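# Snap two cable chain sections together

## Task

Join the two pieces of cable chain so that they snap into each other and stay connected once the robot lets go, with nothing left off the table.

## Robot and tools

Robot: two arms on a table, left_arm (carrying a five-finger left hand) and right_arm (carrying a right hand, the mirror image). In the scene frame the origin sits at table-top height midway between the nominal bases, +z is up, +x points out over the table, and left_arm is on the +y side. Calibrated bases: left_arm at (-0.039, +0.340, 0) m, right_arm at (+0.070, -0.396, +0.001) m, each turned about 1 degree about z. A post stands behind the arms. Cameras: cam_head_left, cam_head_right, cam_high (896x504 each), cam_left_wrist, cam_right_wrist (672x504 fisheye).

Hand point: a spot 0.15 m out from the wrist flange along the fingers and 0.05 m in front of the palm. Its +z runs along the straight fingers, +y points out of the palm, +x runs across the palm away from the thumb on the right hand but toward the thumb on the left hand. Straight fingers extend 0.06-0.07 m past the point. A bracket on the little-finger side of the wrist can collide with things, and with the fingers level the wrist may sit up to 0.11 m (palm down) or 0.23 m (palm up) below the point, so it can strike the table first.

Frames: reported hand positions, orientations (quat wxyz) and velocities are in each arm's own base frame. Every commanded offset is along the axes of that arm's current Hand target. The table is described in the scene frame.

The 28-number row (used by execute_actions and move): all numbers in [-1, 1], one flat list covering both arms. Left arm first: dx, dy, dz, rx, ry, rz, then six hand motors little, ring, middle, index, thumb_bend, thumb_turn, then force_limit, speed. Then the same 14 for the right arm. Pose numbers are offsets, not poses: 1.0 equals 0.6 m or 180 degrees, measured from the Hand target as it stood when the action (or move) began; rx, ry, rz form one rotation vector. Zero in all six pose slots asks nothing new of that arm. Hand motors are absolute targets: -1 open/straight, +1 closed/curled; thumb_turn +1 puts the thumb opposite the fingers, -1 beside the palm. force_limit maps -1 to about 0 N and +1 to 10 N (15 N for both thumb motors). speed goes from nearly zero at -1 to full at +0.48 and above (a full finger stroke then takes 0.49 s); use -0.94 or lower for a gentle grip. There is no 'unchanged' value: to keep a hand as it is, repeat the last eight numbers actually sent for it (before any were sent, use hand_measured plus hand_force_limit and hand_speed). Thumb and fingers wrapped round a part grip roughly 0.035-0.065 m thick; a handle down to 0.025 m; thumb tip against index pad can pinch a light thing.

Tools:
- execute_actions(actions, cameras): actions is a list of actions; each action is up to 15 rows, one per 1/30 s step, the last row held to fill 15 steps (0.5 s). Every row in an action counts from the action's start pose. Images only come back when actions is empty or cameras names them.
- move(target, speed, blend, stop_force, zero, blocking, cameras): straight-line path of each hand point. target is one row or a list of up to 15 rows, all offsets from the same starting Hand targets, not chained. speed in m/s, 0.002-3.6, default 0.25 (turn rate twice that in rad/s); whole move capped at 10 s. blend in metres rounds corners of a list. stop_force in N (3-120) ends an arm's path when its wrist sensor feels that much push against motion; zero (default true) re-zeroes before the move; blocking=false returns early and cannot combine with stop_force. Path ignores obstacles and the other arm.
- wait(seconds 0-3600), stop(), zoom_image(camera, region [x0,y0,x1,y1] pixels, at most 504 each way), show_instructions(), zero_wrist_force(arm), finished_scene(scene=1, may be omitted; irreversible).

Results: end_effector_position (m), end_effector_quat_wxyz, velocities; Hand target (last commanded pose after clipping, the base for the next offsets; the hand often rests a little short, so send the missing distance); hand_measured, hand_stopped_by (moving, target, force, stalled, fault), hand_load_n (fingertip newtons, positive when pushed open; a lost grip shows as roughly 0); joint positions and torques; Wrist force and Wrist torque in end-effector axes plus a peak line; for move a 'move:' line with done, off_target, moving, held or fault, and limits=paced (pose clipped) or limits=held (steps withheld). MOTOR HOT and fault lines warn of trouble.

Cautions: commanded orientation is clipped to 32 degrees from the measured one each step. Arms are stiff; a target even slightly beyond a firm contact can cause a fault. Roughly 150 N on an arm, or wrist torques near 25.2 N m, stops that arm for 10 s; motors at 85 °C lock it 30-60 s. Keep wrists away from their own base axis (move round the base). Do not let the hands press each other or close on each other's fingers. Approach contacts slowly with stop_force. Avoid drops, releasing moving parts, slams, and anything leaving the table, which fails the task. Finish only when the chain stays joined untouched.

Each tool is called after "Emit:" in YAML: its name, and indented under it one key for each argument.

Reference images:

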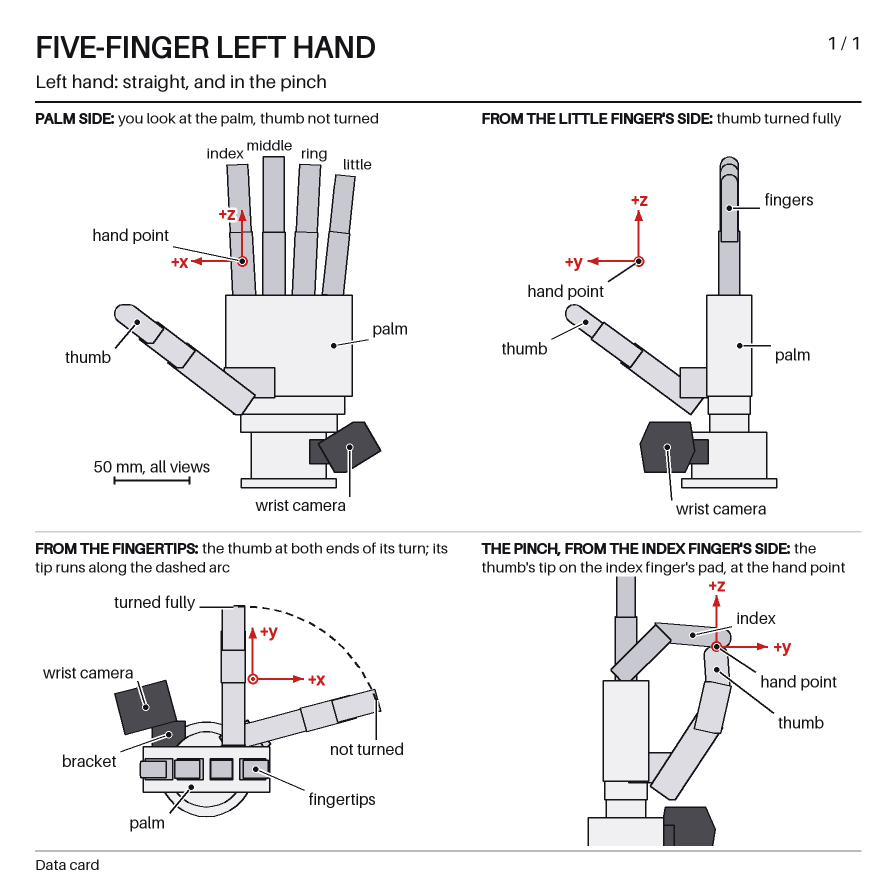

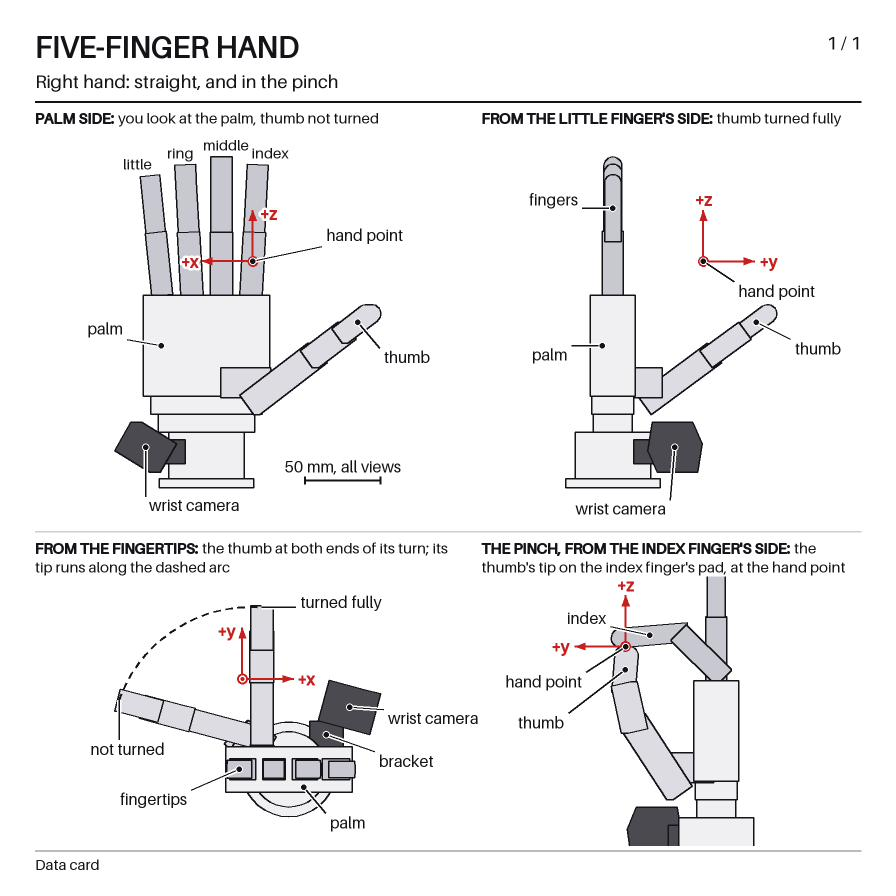

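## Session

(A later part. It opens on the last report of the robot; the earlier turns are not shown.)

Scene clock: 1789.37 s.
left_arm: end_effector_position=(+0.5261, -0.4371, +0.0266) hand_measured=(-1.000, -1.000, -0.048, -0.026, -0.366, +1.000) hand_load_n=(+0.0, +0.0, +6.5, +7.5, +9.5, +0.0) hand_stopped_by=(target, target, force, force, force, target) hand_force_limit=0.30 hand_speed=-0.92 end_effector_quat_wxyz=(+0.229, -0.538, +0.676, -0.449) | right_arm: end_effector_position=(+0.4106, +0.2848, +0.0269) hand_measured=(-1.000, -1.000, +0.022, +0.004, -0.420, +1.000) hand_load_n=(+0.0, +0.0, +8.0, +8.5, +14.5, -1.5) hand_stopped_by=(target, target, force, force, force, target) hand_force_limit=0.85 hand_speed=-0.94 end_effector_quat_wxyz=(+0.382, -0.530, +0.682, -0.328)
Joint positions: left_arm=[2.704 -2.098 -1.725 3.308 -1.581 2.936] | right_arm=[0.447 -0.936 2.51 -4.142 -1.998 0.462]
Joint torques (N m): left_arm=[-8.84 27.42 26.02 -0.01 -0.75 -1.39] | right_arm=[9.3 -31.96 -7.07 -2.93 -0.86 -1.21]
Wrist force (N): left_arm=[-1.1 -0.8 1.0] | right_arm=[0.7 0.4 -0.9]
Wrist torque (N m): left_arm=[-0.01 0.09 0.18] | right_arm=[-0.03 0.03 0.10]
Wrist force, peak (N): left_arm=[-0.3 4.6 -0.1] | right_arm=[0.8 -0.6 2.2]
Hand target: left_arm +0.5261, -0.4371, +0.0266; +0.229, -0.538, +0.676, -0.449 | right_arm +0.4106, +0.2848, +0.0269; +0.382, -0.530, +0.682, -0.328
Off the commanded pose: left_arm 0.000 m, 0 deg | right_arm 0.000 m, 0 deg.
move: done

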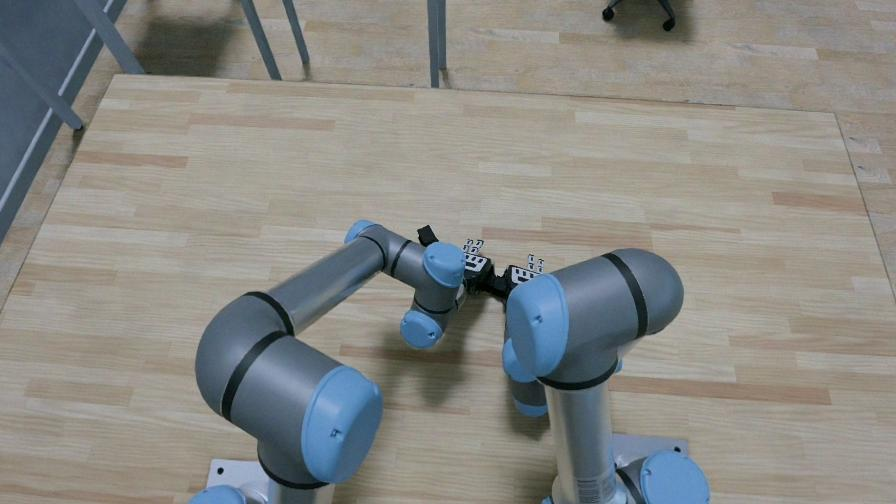

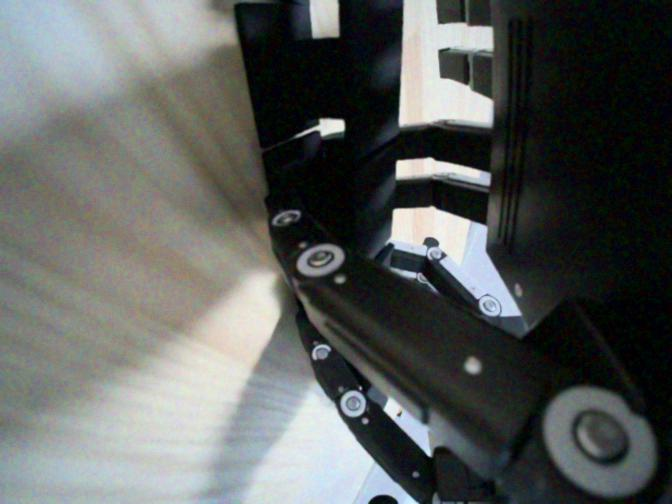

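Emit:
move:
  target: [0.0082,0.0013,0.0007,0,0,0,-1,-1,0.2,0.2,-0.2,1,0.3,-0.92,0,0,0,0,0,0,-1,-1,0.3,0.3,-0.1,1,0.85,-0.94]
  speed: [0.006]
  stop_force: 20
  cameras: ["cam_high","cam_left_wrist","cam_right_wrist"]

Emit:
zoom_image:
  camera: "cam_high"
  region: [460, 255, 510, 300]

Emit:
zoom_image:
  camera: "cam_left_wrist"
  region: [230, 80, 500, 350]

Scene clock: 1796.70 s.
left_arm: end_effector_position=(+0.5244, -0.4419, +0.0266) hand_measured=(-1.000, -1.000, -0.048, -0.026, -0.368, +1.000) hand_load_n=(+0.0, +0.0, +6.5, +6.0, +11.0, -2.5) hand_stopped_by=(target, target, force, force, force, target) hand_force_limit=0.30 hand_speed=-0.92 end_effector_quat_wxyz=(+0.229, -0.538, +0.676, -0.449) | right_arm: end_effector_position=(+0.4106, +0.2848, +0.0269) hand_measured=(-1.000, -1.000, +0.022, +0.004, -0.420, +1.000) hand_load_n=(+0.0, +0.0, +8.0, +7.5, +14.5, -1.5) hand_stopped_by=(target, target, force, force, force, target) hand_force_limit=0.85 hand_speed=-0.94 end_effector_quat_wxyz=(+0.382, -0.530, +0.682, -0.328)
Joint positions: left_arm=[2.694 -2.102 -1.719 3.306 -1.59 2.931] | right_arm=[0.447 -0.936 2.51 -4.142 -1.998 0.462]
Joint torques (N m): left_arm=[-17.96 25.32 28.47 -1.72 1.28 -2.17] | right_arm=[8.17 -31.83 -7.04 -2.44 3.03 0.88]
Wrist force (N): left_arm=[-13.0 -1.3 -0.1] | right_arm=[11.7 -0.2 -1.8]
Wrist torque (N m): left_arm=[0.06 0.40 0.22] | right_arm=[-0.08 0.00 0.01]
Wrist force, peak (N): left_arm=[-13.6 -5.5 -2.5] | right_arm=[12.0 -0.2 -2.1]
Hand target: left_arm +0.5244, -0.4419, +0.0266; +0.229, -0.538, +0.676, -0.449 | right_arm +0.4106, +0.2848, +0.0269; +0.382, -0.530, +0.682, -0.328
Off the commanded pose: left_arm 0.000 m, 0 deg | right_arm 0.000 m, 0 deg.
move: done

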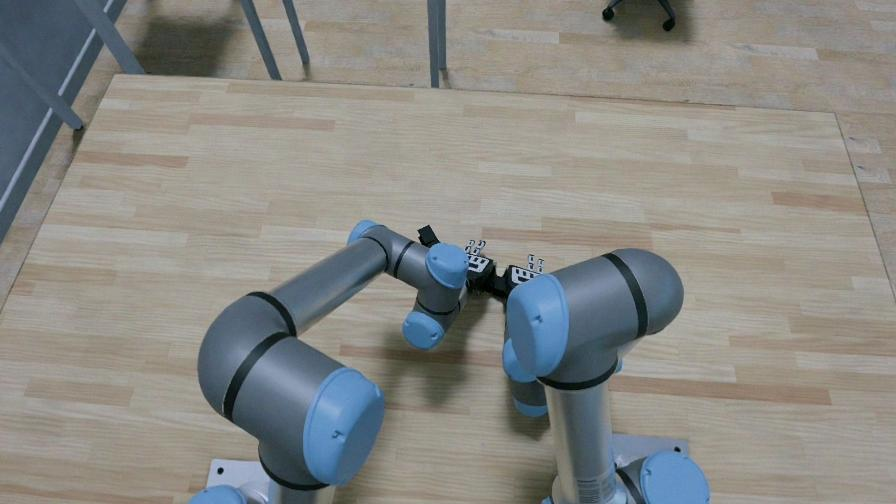

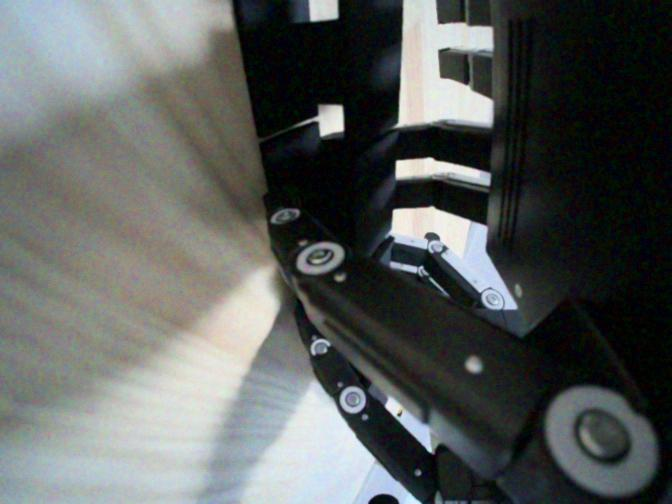

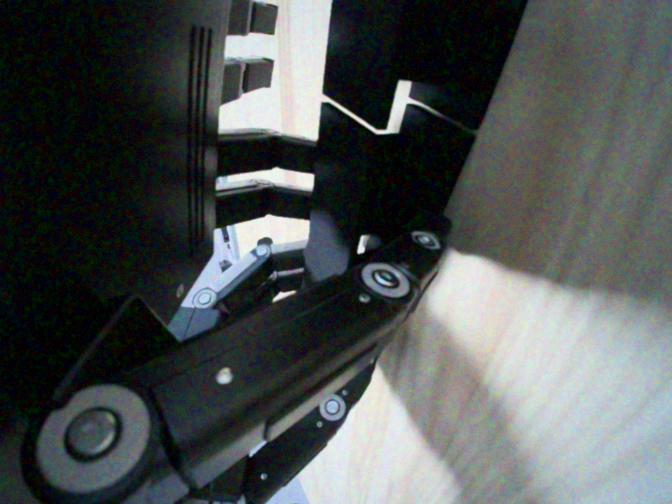

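Scaled by 10.080 from the camera's image (finer frame: 1280x720).

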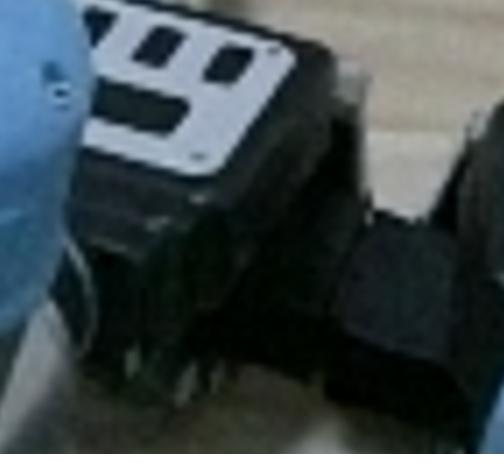

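Scaled by 1.867 from the camera's image (finer frame: 960x720).

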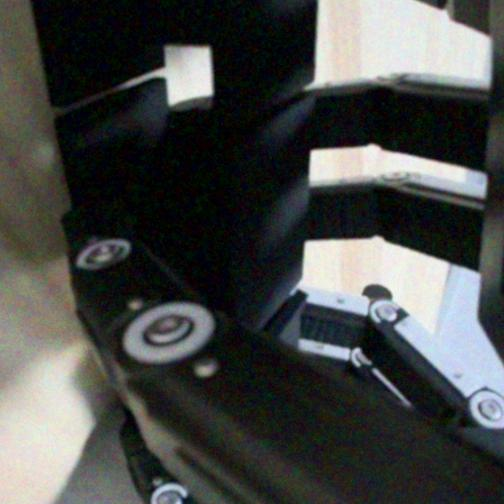

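Emit:
move:
  target:
    - [0,0,0,0,0,0,-1,-1,-0.3,-0.3,-0.5,1,0.2,-0.6,0,0,0,0,0,0,-1,-1,-0.3,-0.3,-0.6,1,0.2,-0.6]
    - [-0.0074,-0.0011,-0.0007,0,0,0,-1,-1,-0.3,-0.3,-0.5,1,0.2,-0.6,-0.0231,-0.1137,-0.0656,0,0,0,-1,-1,-0.3,-0.3,-0.6,1,0.2,-0.6]
    - [-0.0074,-0.0011,-0.0007,0,0,0,-1,-1,0.3,0.3,-0.1,1,0.8,-0.94,0.0048,-0.0293,-0.1707,-0.1129,0.0144,-0.0606,-0.72,-0.88,-1,-0.88,1,1,0.5,-0.3]
  speed: [0.02,0.08,0.12]
  cameras: ["all"]

Emit:
zoom_image:
  camera: "cam_high"
  region: [450, 240, 550, 320]

Emit:
zoom_image:
  camera: "cam_right_wrist"
  region: [180, 0, 600, 400]

Scene clock: 1912.97 s.
left_arm: end_effector_position=(+0.5259, -0.4376, +0.0266) hand_measured=(-1.000, -1.000, -0.044, -0.026, -0.336, +1.000) hand_load_n=(+0.0, +0.0, +9.0, +9.0, +13.5, +0.0) hand_stopped_by=(target, target, force, force, force, target) hand_force_limit=0.80 hand_speed=-0.94 end_effector_quat_wxyz=(+0.229, -0.538, +0.676, -0.449) | right_arm: end_effector_position=(+0.3295, +0.2825, +0.0920) hand_measured=(-0.720, -0.880, -1.000, -0.880, +0.984, +1.000) hand_load_n=(+0.0, +0.0, +0.0, +0.0, +11.5, +0.5) hand_stopped_by=(target, target, target, target, force, target) hand_force_limit=0.50 hand_speed=-0.30 end_effector_quat_wxyz=(-0.234, +0.644, -0.685, +0.249)
Joint positions: left_arm=[2.703 -2.099 -1.725 3.308 -1.582 2.935] | right_arm=[0.472 -1.559 2.529 -3.166 -1.904 0.425]
Joint torques (N m): left_arm=[7.45 45.37 4.93 0.26 2.46 1.13] | right_arm=[11.34 -22.8 -18.78 -1.77 0.93 -1.09]
Wrist force (N): left_arm=[-0.7 1.4 0.2] | right_arm=[0.4 -0.9 0.5]
Wrist torque (N m): left_arm=[0.16 0.04 0.01] | right_arm=[-0.13 -0.07 0.20]
Wrist force, peak (N): left_arm=[-13.1 -1.0 0.1] | right_arm=[12.3 -0.3 -1.4]
Hand target: left_arm +0.5258, -0.4376, +0.0266; +0.229, -0.538, +0.676, -0.449 | right_arm +0.3295, +0.2825, +0.0920; -0.234, +0.644, -0.685, +0.249
Off the commanded pose: left_arm 0.000 m, 0 deg | right_arm 0.000 m, 0 deg.
move: done

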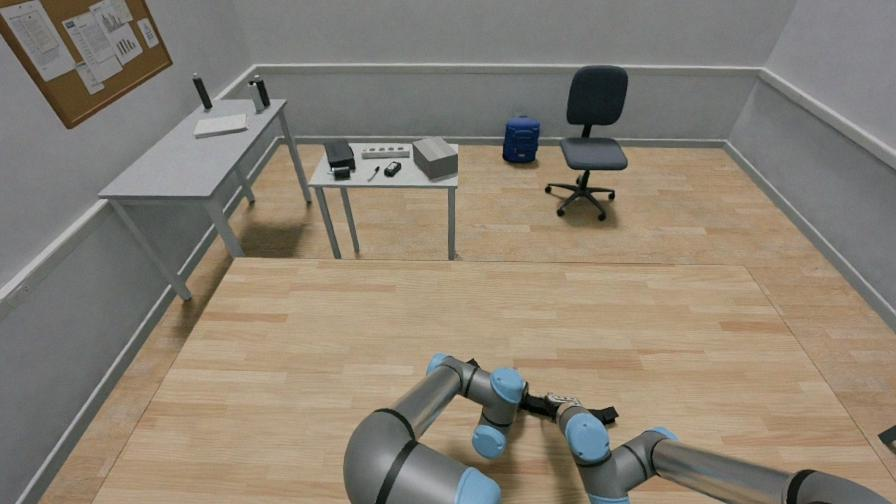

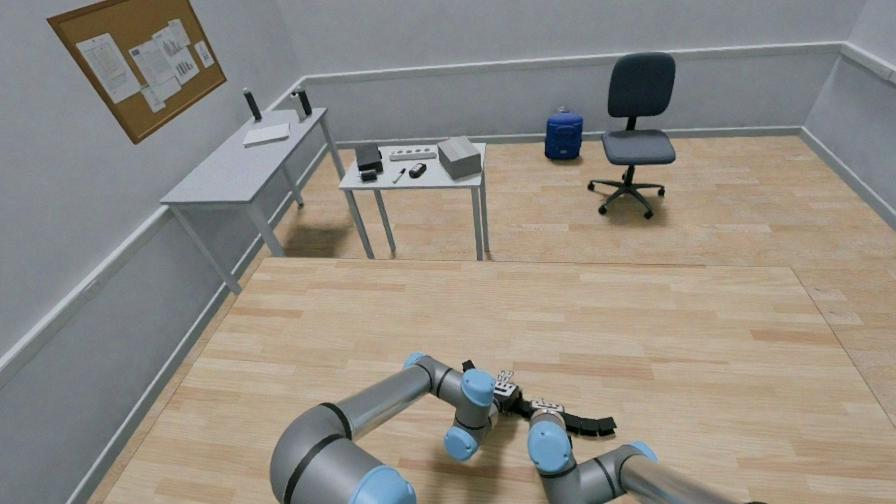

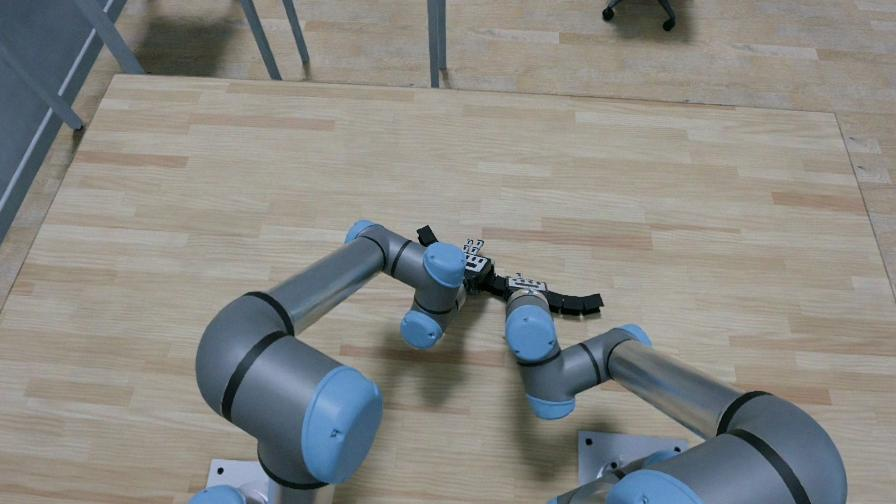

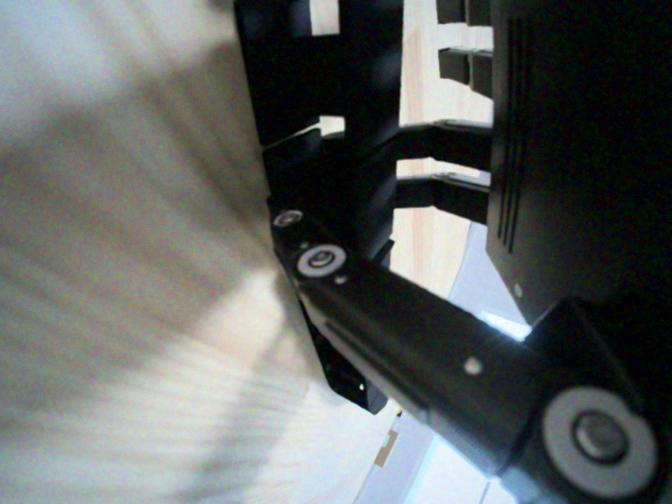

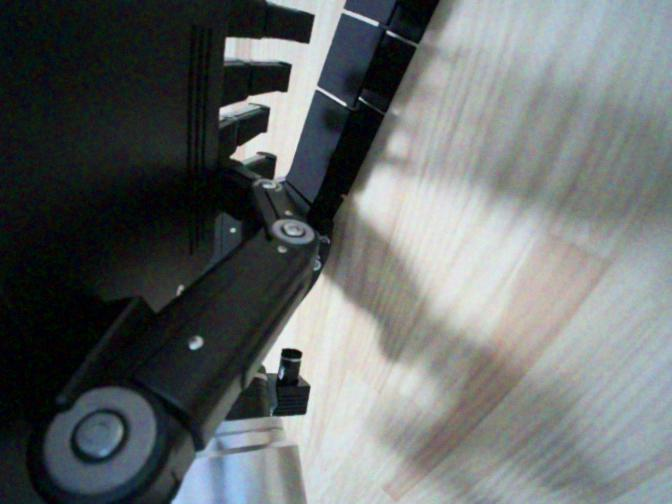

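Scaled by 5.040 from the camera's image (finer frame: 1280x720).

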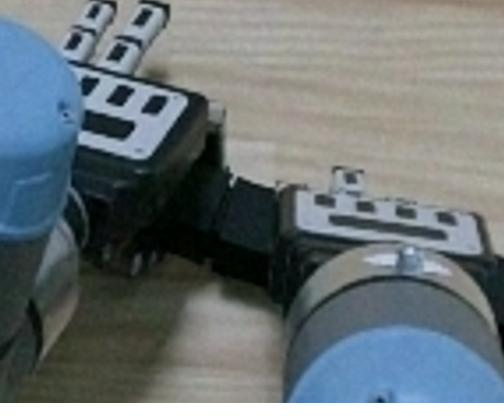

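Scaled by 1.200 from the camera's image (finer frame: 960x720).

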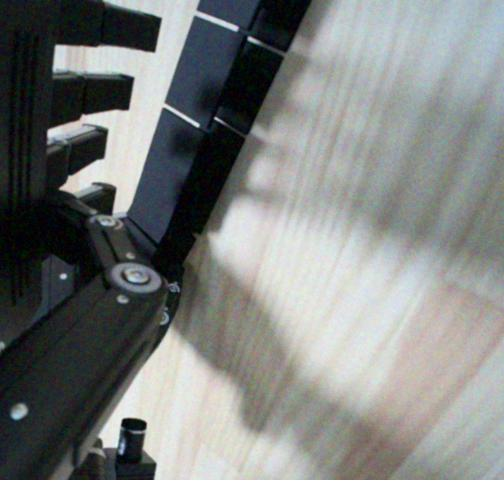

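Emit:
move:
  target: [0,0,0,0,0,0,-1,-1,0.3,0.3,-0.1,1,0.8,-0.94,0,0.0407,0.0485,0,0,0,-0.72,-0.88,-1,-0.88,1,1,0.5,-0.3]
  speed: [0.05]
  stop_force: 8
  cameras: ["cam_head_left","cam_right_wrist"]

Emit:
zoom_image:
  camera: "cam_right_wrist"
  region: [180, 0, 500, 300]

Emit:
zoom_image:
  camera: "cam_head_left"
  region: [500, 370, 600, 440]

Scene clock: 1935.80 s.
left_arm: end_effector_position=(+0.5258, -0.4376, +0.0266) hand_measured=(-1.000, -1.000, -0.044, -0.026, -0.336, +1.000) hand_load_n=(+0.0, +0.0, +9.0, +9.5, +13.0, +0.0) hand_stopped_by=(target, target, force, force, force, target) hand_force_limit=0.80 hand_speed=-0.94 end_effector_quat_wxyz=(+0.229, -0.538, +0.676, -0.449) | right_arm: end_effector_position=(+0.3293, +0.2824, +0.0575) hand_measured=(-0.720, -0.880, -1.000, -0.880, +0.984, +1.000) hand_load_n=(+0.0, +0.0, +0.0, +0.0, +11.5, +0.5) hand_stopped_by=(target, target, target, target, force, target) hand_force_limit=0.50 hand_speed=-0.30 end_effector_quat_wxyz=(-0.234, +0.644, -0.685, +0.249)
Joint positions: left_arm=[2.703 -2.099 -1.725 3.308 -1.582 2.935] | right_arm=[0.472 -1.435 2.56 -3.32 -1.904 0.426]
Joint torques (N m): left_arm=[-1.73 29.99 7.09 -1.5 1.4 0.77] | right_arm=[9.82 -24.98 -18.57 -1.53 1.03 -0.01]
Wrist force (N): left_arm=[-0.1 -0.1 0.6] | right_arm=[0.7 -0.7 0.5]
Wrist torque (N m): left_arm=[0.05 -0.02 0.05] | right_arm=[-0.09 -0.14 0.22]
Wrist force, peak (N): left_arm=[-7.3 -1.7 3.2] | right_arm=[5.3 -6.7 -21.6]
Hand target: left_arm +0.5258, -0.4376, +0.0266; +0.229, -0.538, +0.676, -0.449 | right_arm +0.3293, +0.2824, +0.0575; -0.234, +0.644, -0.685, +0.249 (not the last commanded pose)
Off the commanded pose: left_arm 0.000 m, 0 deg | right_arm 0.003 m, 0 deg.
move: contact (right_arm)

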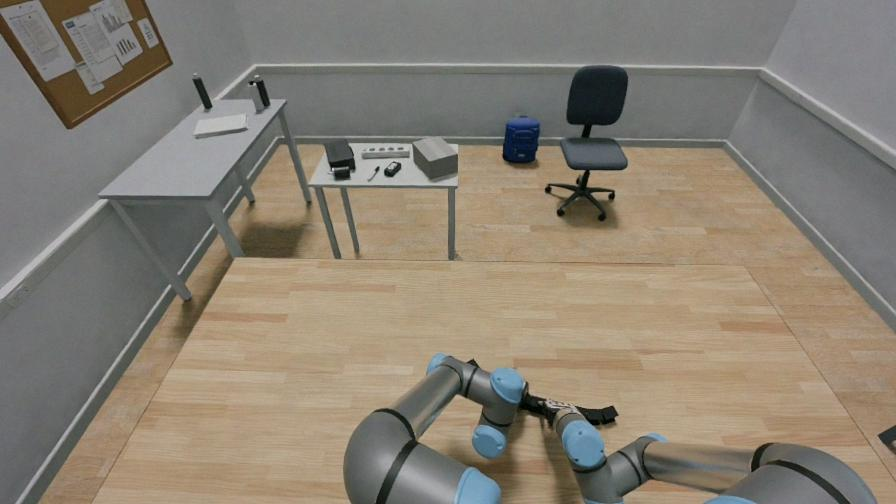

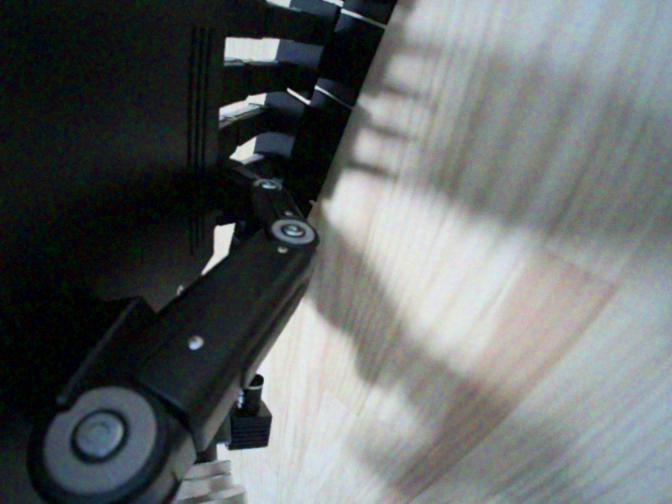

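Scaled by 1.575 from the camera's image (finer frame: 960x720).

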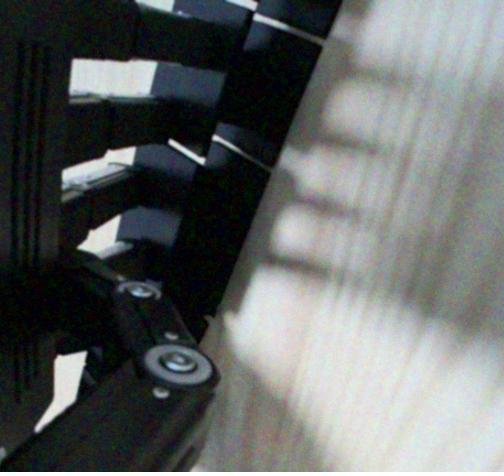

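Scaled by 5.040 from the camera's image (finer frame: 1280x720).

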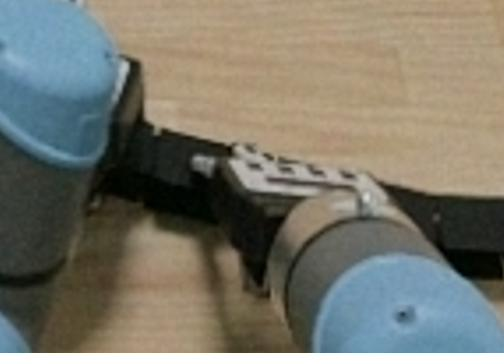

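Emit:
move:
  target: [0,0,0,0,0,0,-1,-1,0.3,0.3,-0.1,1,0.8,-0.94,0,0.0107,0.0128,0,0,0,-0.72,-0.88,-1,-0.88,1,1,0.5,-0.3]
  speed: [0.002]
  stop_force: 22
  cameras: ["cam_right_wrist"]

Scene clock: 1941.50 s.
left_arm: end_effector_position=(+0.5258, -0.4376, +0.0266) hand_measured=(-1.000, -1.000, -0.044, -0.026, -0.336, +1.000) hand_load_n=(+0.0, +0.0, +9.5, +10.5, +12.5, +0.0) hand_stopped_by=(target, target, force, force, force, target) hand_force_limit=0.80 hand_speed=-0.94 end_effector_quat_wxyz=(+0.229, -0.538, +0.676, -0.449) | right_arm: end_effector_position=(+0.3293, +0.2824, +0.0563) hand_measured=(-0.720, -0.880, -1.000, -0.880, +0.984, +1.000) hand_load_n=(+0.0, +0.0, +0.0, +0.0, +11.5, +0.5) hand_stopped_by=(target, target, target, target, force, target) hand_force_limit=0.50 hand_speed=-0.30 end_effector_quat_wxyz=(-0.234, +0.644, -0.685, +0.249)
Joint positions: left_arm=[2.703 -2.099 -1.725 3.308 -1.582 2.935] | right_arm=[0.472 -1.43 2.561 -3.325 -1.904 0.426]
Joint torques (N m): left_arm=[-8.97 30.07 11.21 -0.02 1.35 0.36] | right_arm=[5.62 -16.5 -6.45 1.81 1.03 -0.34]
Wrist force (N): left_arm=[-5.2 -0.5 3.4] | right_arm=[4.6 -7.3 -22.9]
Wrist torque (N m): left_arm=[-0.05 0.29 -0.03] | right_arm=[1.01 0.50 0.27]
Wrist force, peak (N): left_arm=[-5.9 -0.1 4.2] | right_arm=[5.3 -7.8 -24.8]
Hand target: left_arm +0.5258, -0.4376, +0.0266; +0.229, -0.538, +0.676, -0.449 | right_arm +0.3293, +0.2824, +0.0563; -0.234, +0.644, -0.685, +0.249 (not the last commanded pose)
Off the commanded pose: left_arm 0.000 m, 0 deg | right_arm 0.009 m, 0 deg.
move: contact (right_arm)

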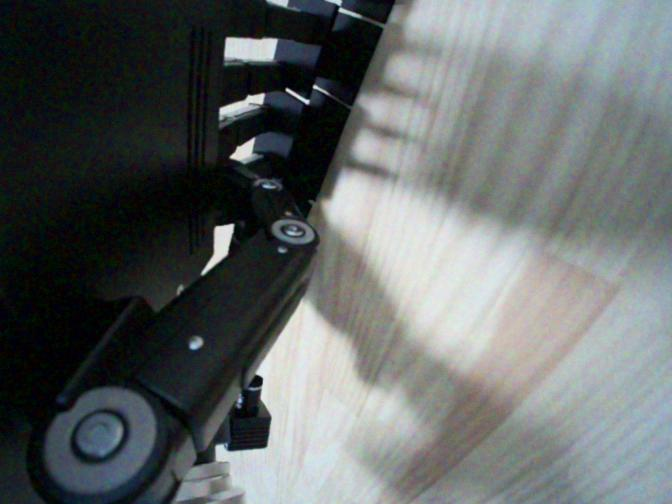

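Emit:
move:
  target: [0.0082,0.0013,0.0007,0,0,0,-1,-1,0.3,0.3,-0.1,1,0.8,-0.94,0,0,0,0,0,0,-0.72,-0.88,-1,-0.88,1,1,0.5,-0.3]
  speed: 0.006
  stop_force: 25
  cameras: ["cam_high","cam_left_wrist"]

Scene clock: 1971.63 s.
left_arm: end_effector_position=(+0.5242, -0.4423, +0.0266) hand_measured=(-1.000, -1.000, -0.044, -0.026, -0.336, +1.000) hand_load_n=(+0.0, +0.0, +9.0, +9.5, +13.0, -2.0) hand_stopped_by=(target, target, force, force, force, target) hand_force_limit=0.80 hand_speed=-0.94 end_effector_quat_wxyz=(+0.229, -0.538, +0.676, -0.449) | right_arm: end_effector_position=(+0.3293, +0.2824, +0.0563) hand_measured=(-0.720, -0.880, -1.000, -0.880, +0.984, +1.000) hand_load_n=(+0.5, +0.0, +0.0, +0.0, +11.5, +0.5) hand_stopped_by=(target, target, target, target, force, target) hand_force_limit=0.50 hand_speed=-0.30 end_effector_quat_wxyz=(-0.234, +0.644, -0.685, +0.249)
Joint positions: left_arm=[2.693 -2.102 -1.718 3.306 -1.591 2.93] | right_arm=[0.472 -1.43 2.561 -3.325 -1.904 0.426]
Joint torques (N m): left_arm=[-12.22 22.51 26.06 -2.52 -0.71 -1.55] | right_arm=[5.01 -16.83 -15.73 -3.87 0.95 -0.38]
Wrist force (N): left_arm=[-3.8 -5.0 -2.6] | right_arm=[1.2 -1.3 -0.1]
Wrist torque (N m): left_arm=[-0.13 0.11 0.22] | right_arm=[-0.06 -0.08 0.23]
Wrist force, peak (N): left_arm=[-13.4 -6.1 0.4] | right_arm=[4.5 -7.0 -22.4]
Hand target: left_arm +0.5242, -0.4423, +0.0266; +0.229, -0.538, +0.676, -0.449 | right_arm +0.3293, +0.2824, +0.0563; -0.234, +0.644, -0.685, +0.249
Off the commanded pose: left_arm 0.000 m, 0 deg | right_arm 0.000 m, 0 deg.
move: done

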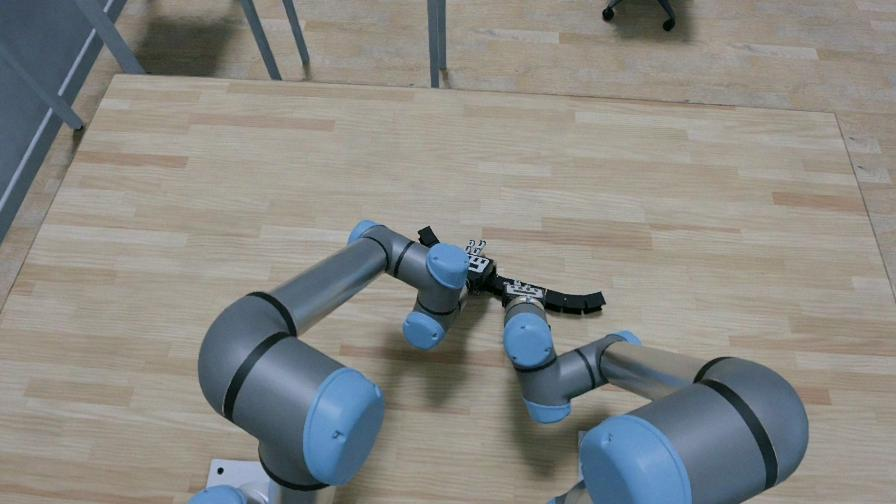

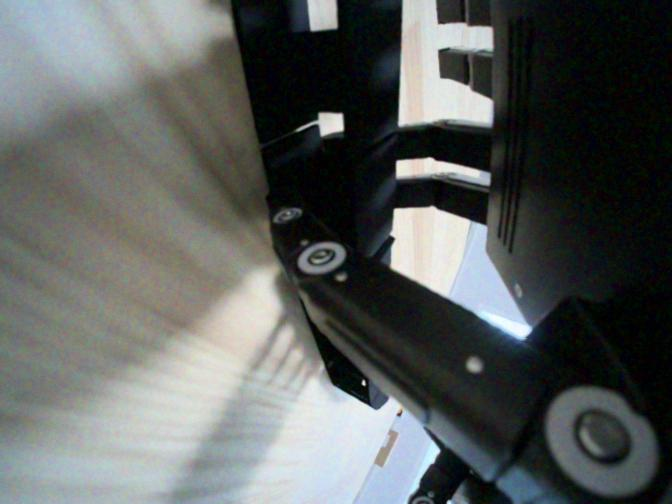

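Emit:
zoom_image:
  camera: "cam_high"
  region: [440, 225, 620, 330]

Emit:
zoom_image:
  camera: "cam_high"
  region: [460, 255, 510, 300]

Emit:
zoom_image:
  camera: "cam_left_wrist"
  region: [230, 80, 500, 350]

Scaled by 2.800 from the camera's image (finer frame: 1280x720).

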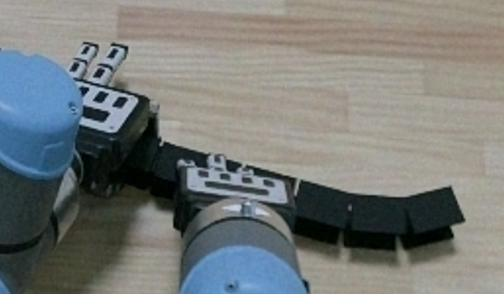

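Scaled by 10.080 from the camera's image (finer frame: 1280x720).

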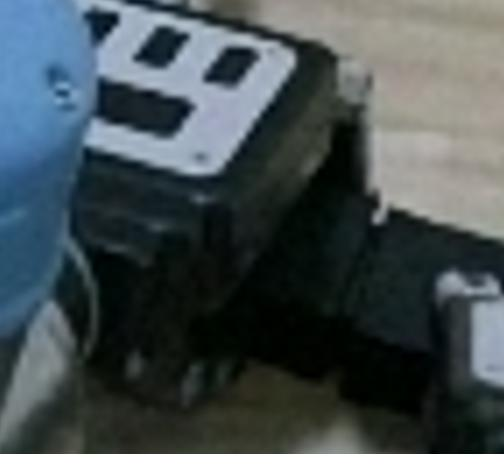

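Scaled by 1.867 from the camera's image (finer frame: 960x720).

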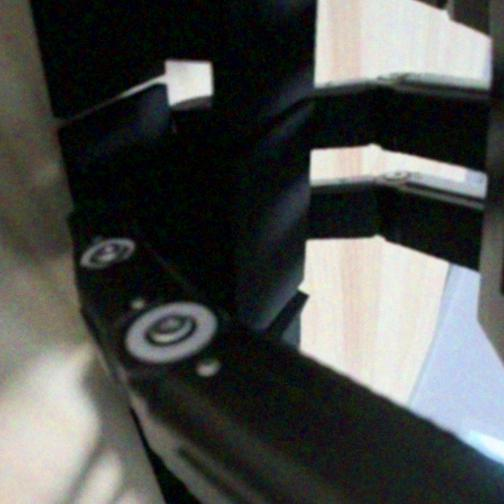

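Emit:
wait:
  seconds: 0
  cameras: ["all"]

Scene clock: 1981.83 s.
left_arm: end_effector_position=(+0.5242, -0.4423, +0.0266) hand_measured=(-1.000, -1.000, -0.044, -0.026, -0.336, +1.000) hand_load_n=(+0.0, +0.0, +9.0, +9.5, +13.5, -2.5) hand_stopped_by=(target, target, force, force, force, target) hand_force_limit=0.80 hand_speed=-0.94 end_effector_quat_wxyz=(+0.229, -0.538, +0.676, -0.449) | right_arm: end_effector_position=(+0.3293, +0.2824, +0.0563) hand_measured=(-0.720, -0.880, -1.000, -0.880, +0.984, +1.000) hand_load_n=(+0.0, +0.0, +0.0, +0.0, +11.0, +0.5) hand_stopped_by=(target, target, target, target, force, target) hand_force_limit=0.50 hand_speed=-0.30 end_effector_quat_wxyz=(-0.234, +0.644, -0.685, +0.249)
Joint positions: left_arm=[2.693 -2.102 -1.718 3.306 -1.591 2.93] | right_arm=[0.472 -1.43 2.561 -3.325 -1.904 0.426]
Joint torques (N m): left_arm=[-13.09 22.75 25.89 -2.45 -0.75 -1.48] | right_arm=[4.39 -15.98 -15.49 -3.83 1.02 -0.53]
Wrist force (N): left_arm=[-4.3 -4.9 -2.5] | right_arm=[1.2 -1.3 0.1]
Wrist torque (N m): left_arm=[-0.15 0.16 0.21] | right_arm=[-0.07 -0.08 0.24]
Wrist force, peak (N): left_arm=[-4.0 -5.6 -3.1] | right_arm=[1.3 -1.6 -0.4]
Hand target: left_arm +0.5242, -0.4423, +0.0266; +0.229, -0.538, +0.676, -0.449 | right_arm +0.3293, +0.2824, +0.0563; -0.234, +0.644, -0.685, +0.249
Off the commanded pose: left_arm 0.000 m, 0 deg | right_arm 0.000 m, 0 deg.

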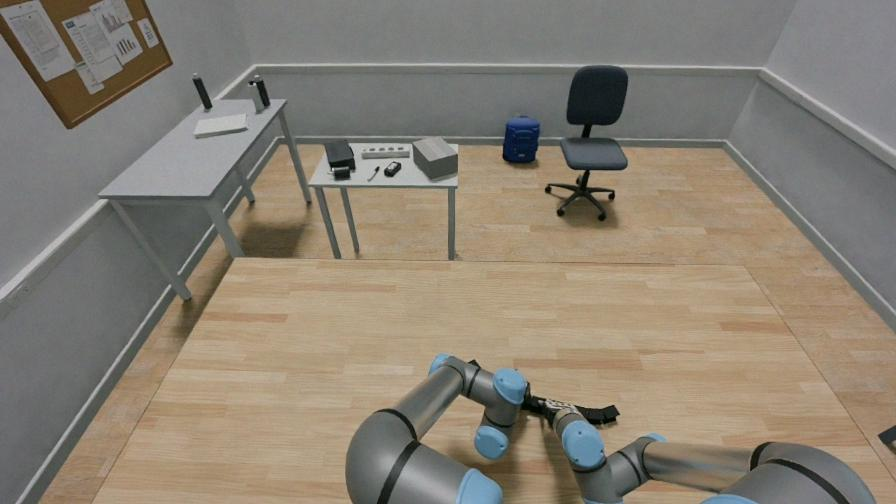

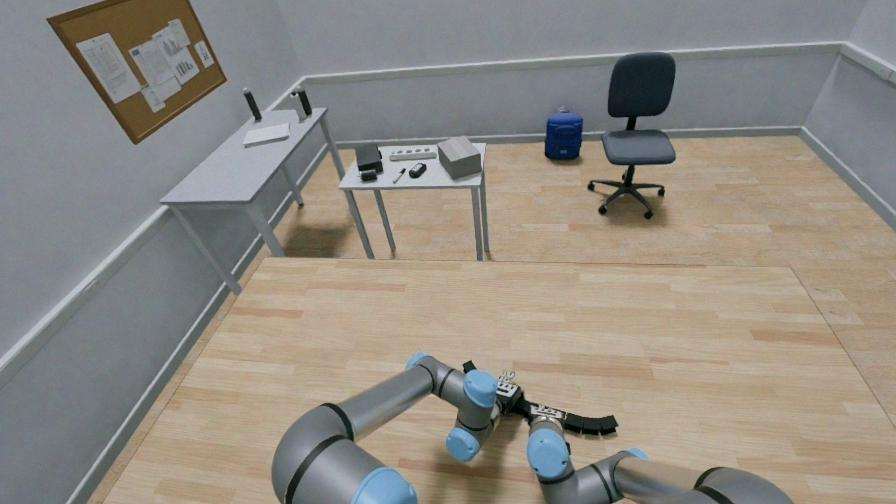

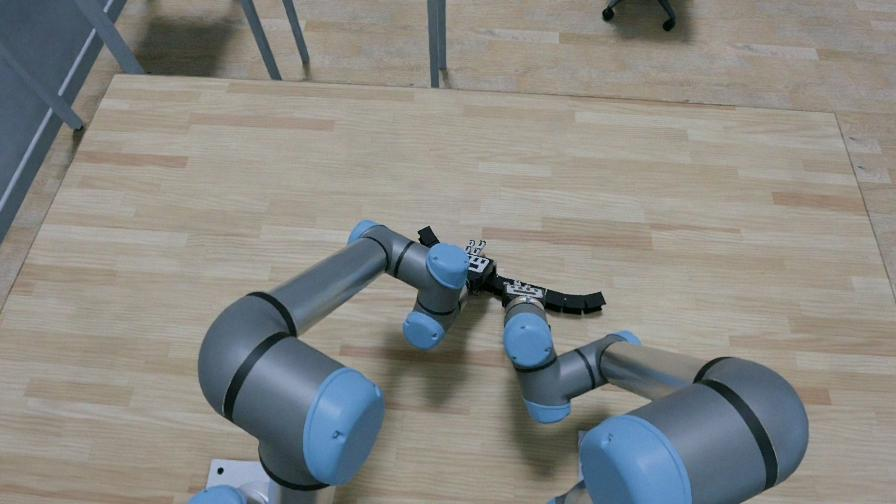

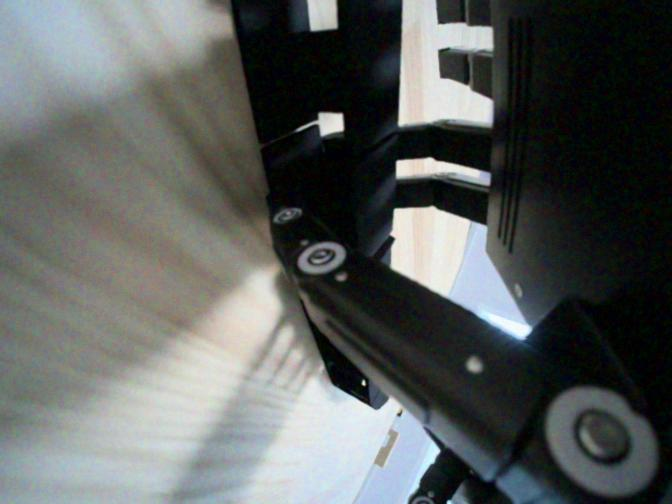

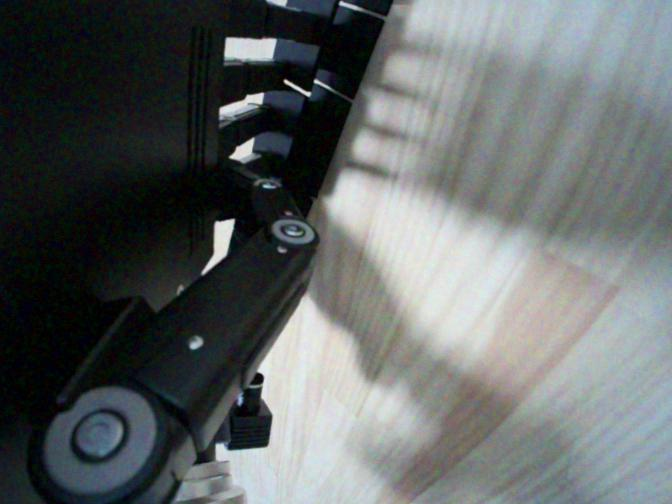

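Emit:
zoom_image:
  camera: "cam_right_wrist"
  region: [180, 0, 430, 240]

Emit:
zoom_image:
  camera: "cam_head_right"
  region: [480, 360, 630, 450]

Emit:
zoom_image:
  camera: "cam_head_left"
  region: [500, 360, 630, 450]

Scaled by 2.016 from the camera's image (finer frame: 960x720).

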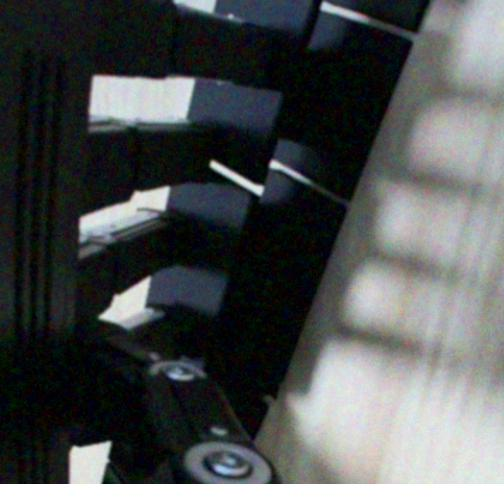

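Scaled by 3.360 from the camera's image (finer frame: 1280x720).

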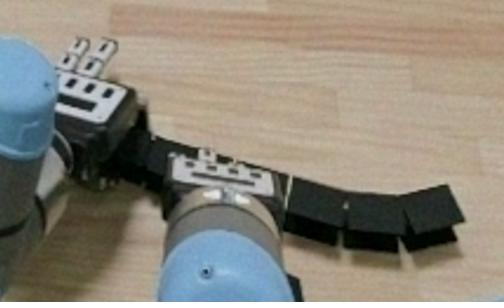

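Scaled by 3.877 from the camera's image (finer frame: 1280x720).

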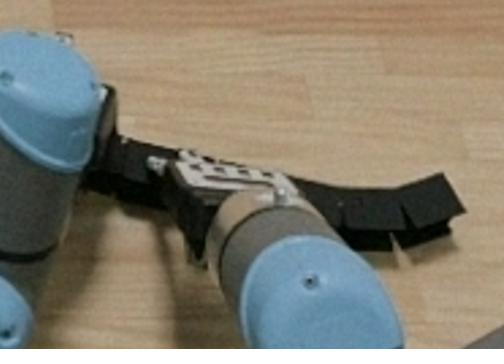

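Emit:
zoom_image:
  camera: "cam_high"
  region: [482, 264, 512, 294]

Emit:
zoom_image:
  camera: "cam_left_wrist"
  region: [240, 0, 400, 160]

Scaled by 16.800 from the camera's image (finer frame: 1280x720).

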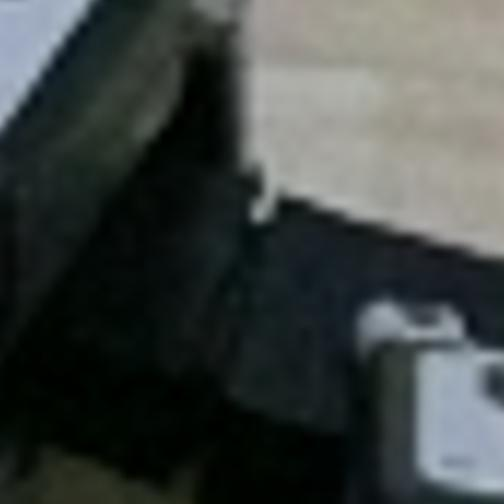

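Scaled by 3.150 from the camera's image (finer frame: 960x720).

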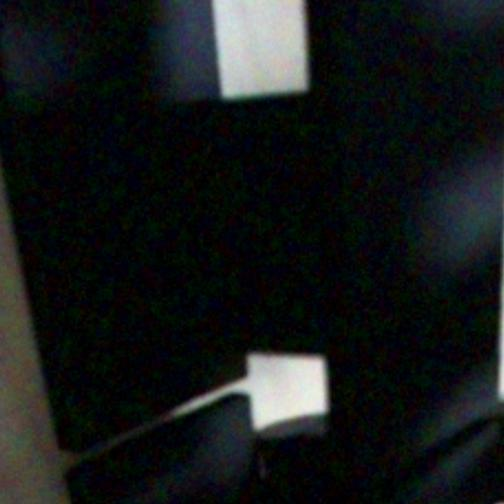

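Emit:
move:
  target: [0,0,0,0,0,0,-1,-1,0.3,0.3,-0.1,1,0.8,-0.94,0,0.0107,0.0128,0,0,0,-0.72,-0.88,-1,-0.88,1,1,0.5,-0.3]
  speed: 0.003
  stop_force: 6
  cameras: ["cam_right_wrist"]

Scene clock: 2037.43 s.
left_arm: end_effector_position=(+0.5242, -0.4423, +0.0266) hand_measured=(-1.000, -1.000, -0.044, -0.026, -0.336, +1.000) hand_load_n=(-0.5, +0.0, +9.0, +9.0, +13.5, -2.5) hand_stopped_by=(target, target, force, force, force, target) hand_force_limit=0.80 hand_speed=-0.94 end_effector_quat_wxyz=(+0.229, -0.538, +0.676, -0.449) | right_arm: end_effector_position=(+0.3294, +0.2824, +0.0561) hand_measured=(-0.720, -0.880, -1.000, -0.880, +0.984, +1.000) hand_load_n=(+0.0, +0.5, +0.0, +0.0, +11.5, +0.5) hand_stopped_by=(target, target, target, target, force, target) hand_force_limit=0.50 hand_speed=-0.30 end_effector_quat_wxyz=(-0.234, +0.644, -0.685, +0.249)
Joint positions: left_arm=[2.693 -2.102 -1.718 3.306 -1.591 2.93] | right_arm=[0.472 -1.429 2.561 -3.327 -1.904 0.426]
Joint torques (N m): left_arm=[-12.87 22.47 25.49 -2.43 -0.48 -1.42] | right_arm=[4.81 -23.11 -18.33 -0.76 1.02 -0.48]
Wrist force (N): left_arm=[-3.8 -5.2 -2.5] | right_arm=[2.8 -2.2 -6.6]
Wrist torque (N m): left_arm=[-0.16 0.12 0.23] | right_arm=[0.28 0.08 0.31]
Wrist force, peak (N): left_arm=[-4.3 -5.7 -3.1] | right_arm=[3.3 -3.2 -10.4]
Hand target: left_arm +0.5242, -0.4423, +0.0266; +0.229, -0.538, +0.676, -0.449 | right_arm +0.3294, +0.2824, +0.0561; -0.234, +0.644, -0.685, +0.249 (not the last commanded pose)
Off the commanded pose: left_arm 0.000 m, 0 deg | right_arm 0.010 m, 0 deg.
move: contact (right_arm)

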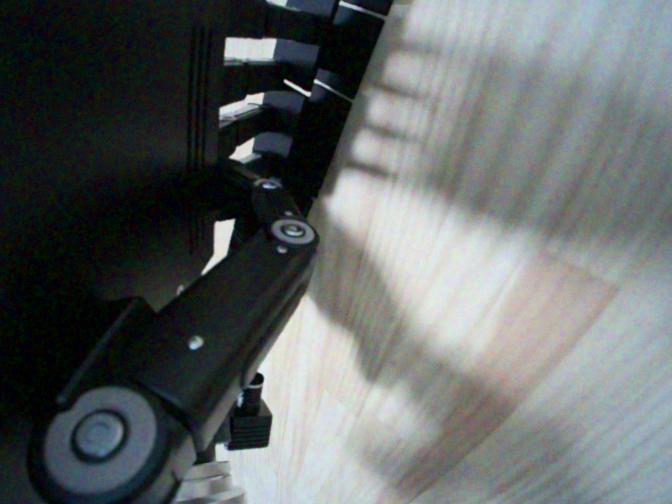

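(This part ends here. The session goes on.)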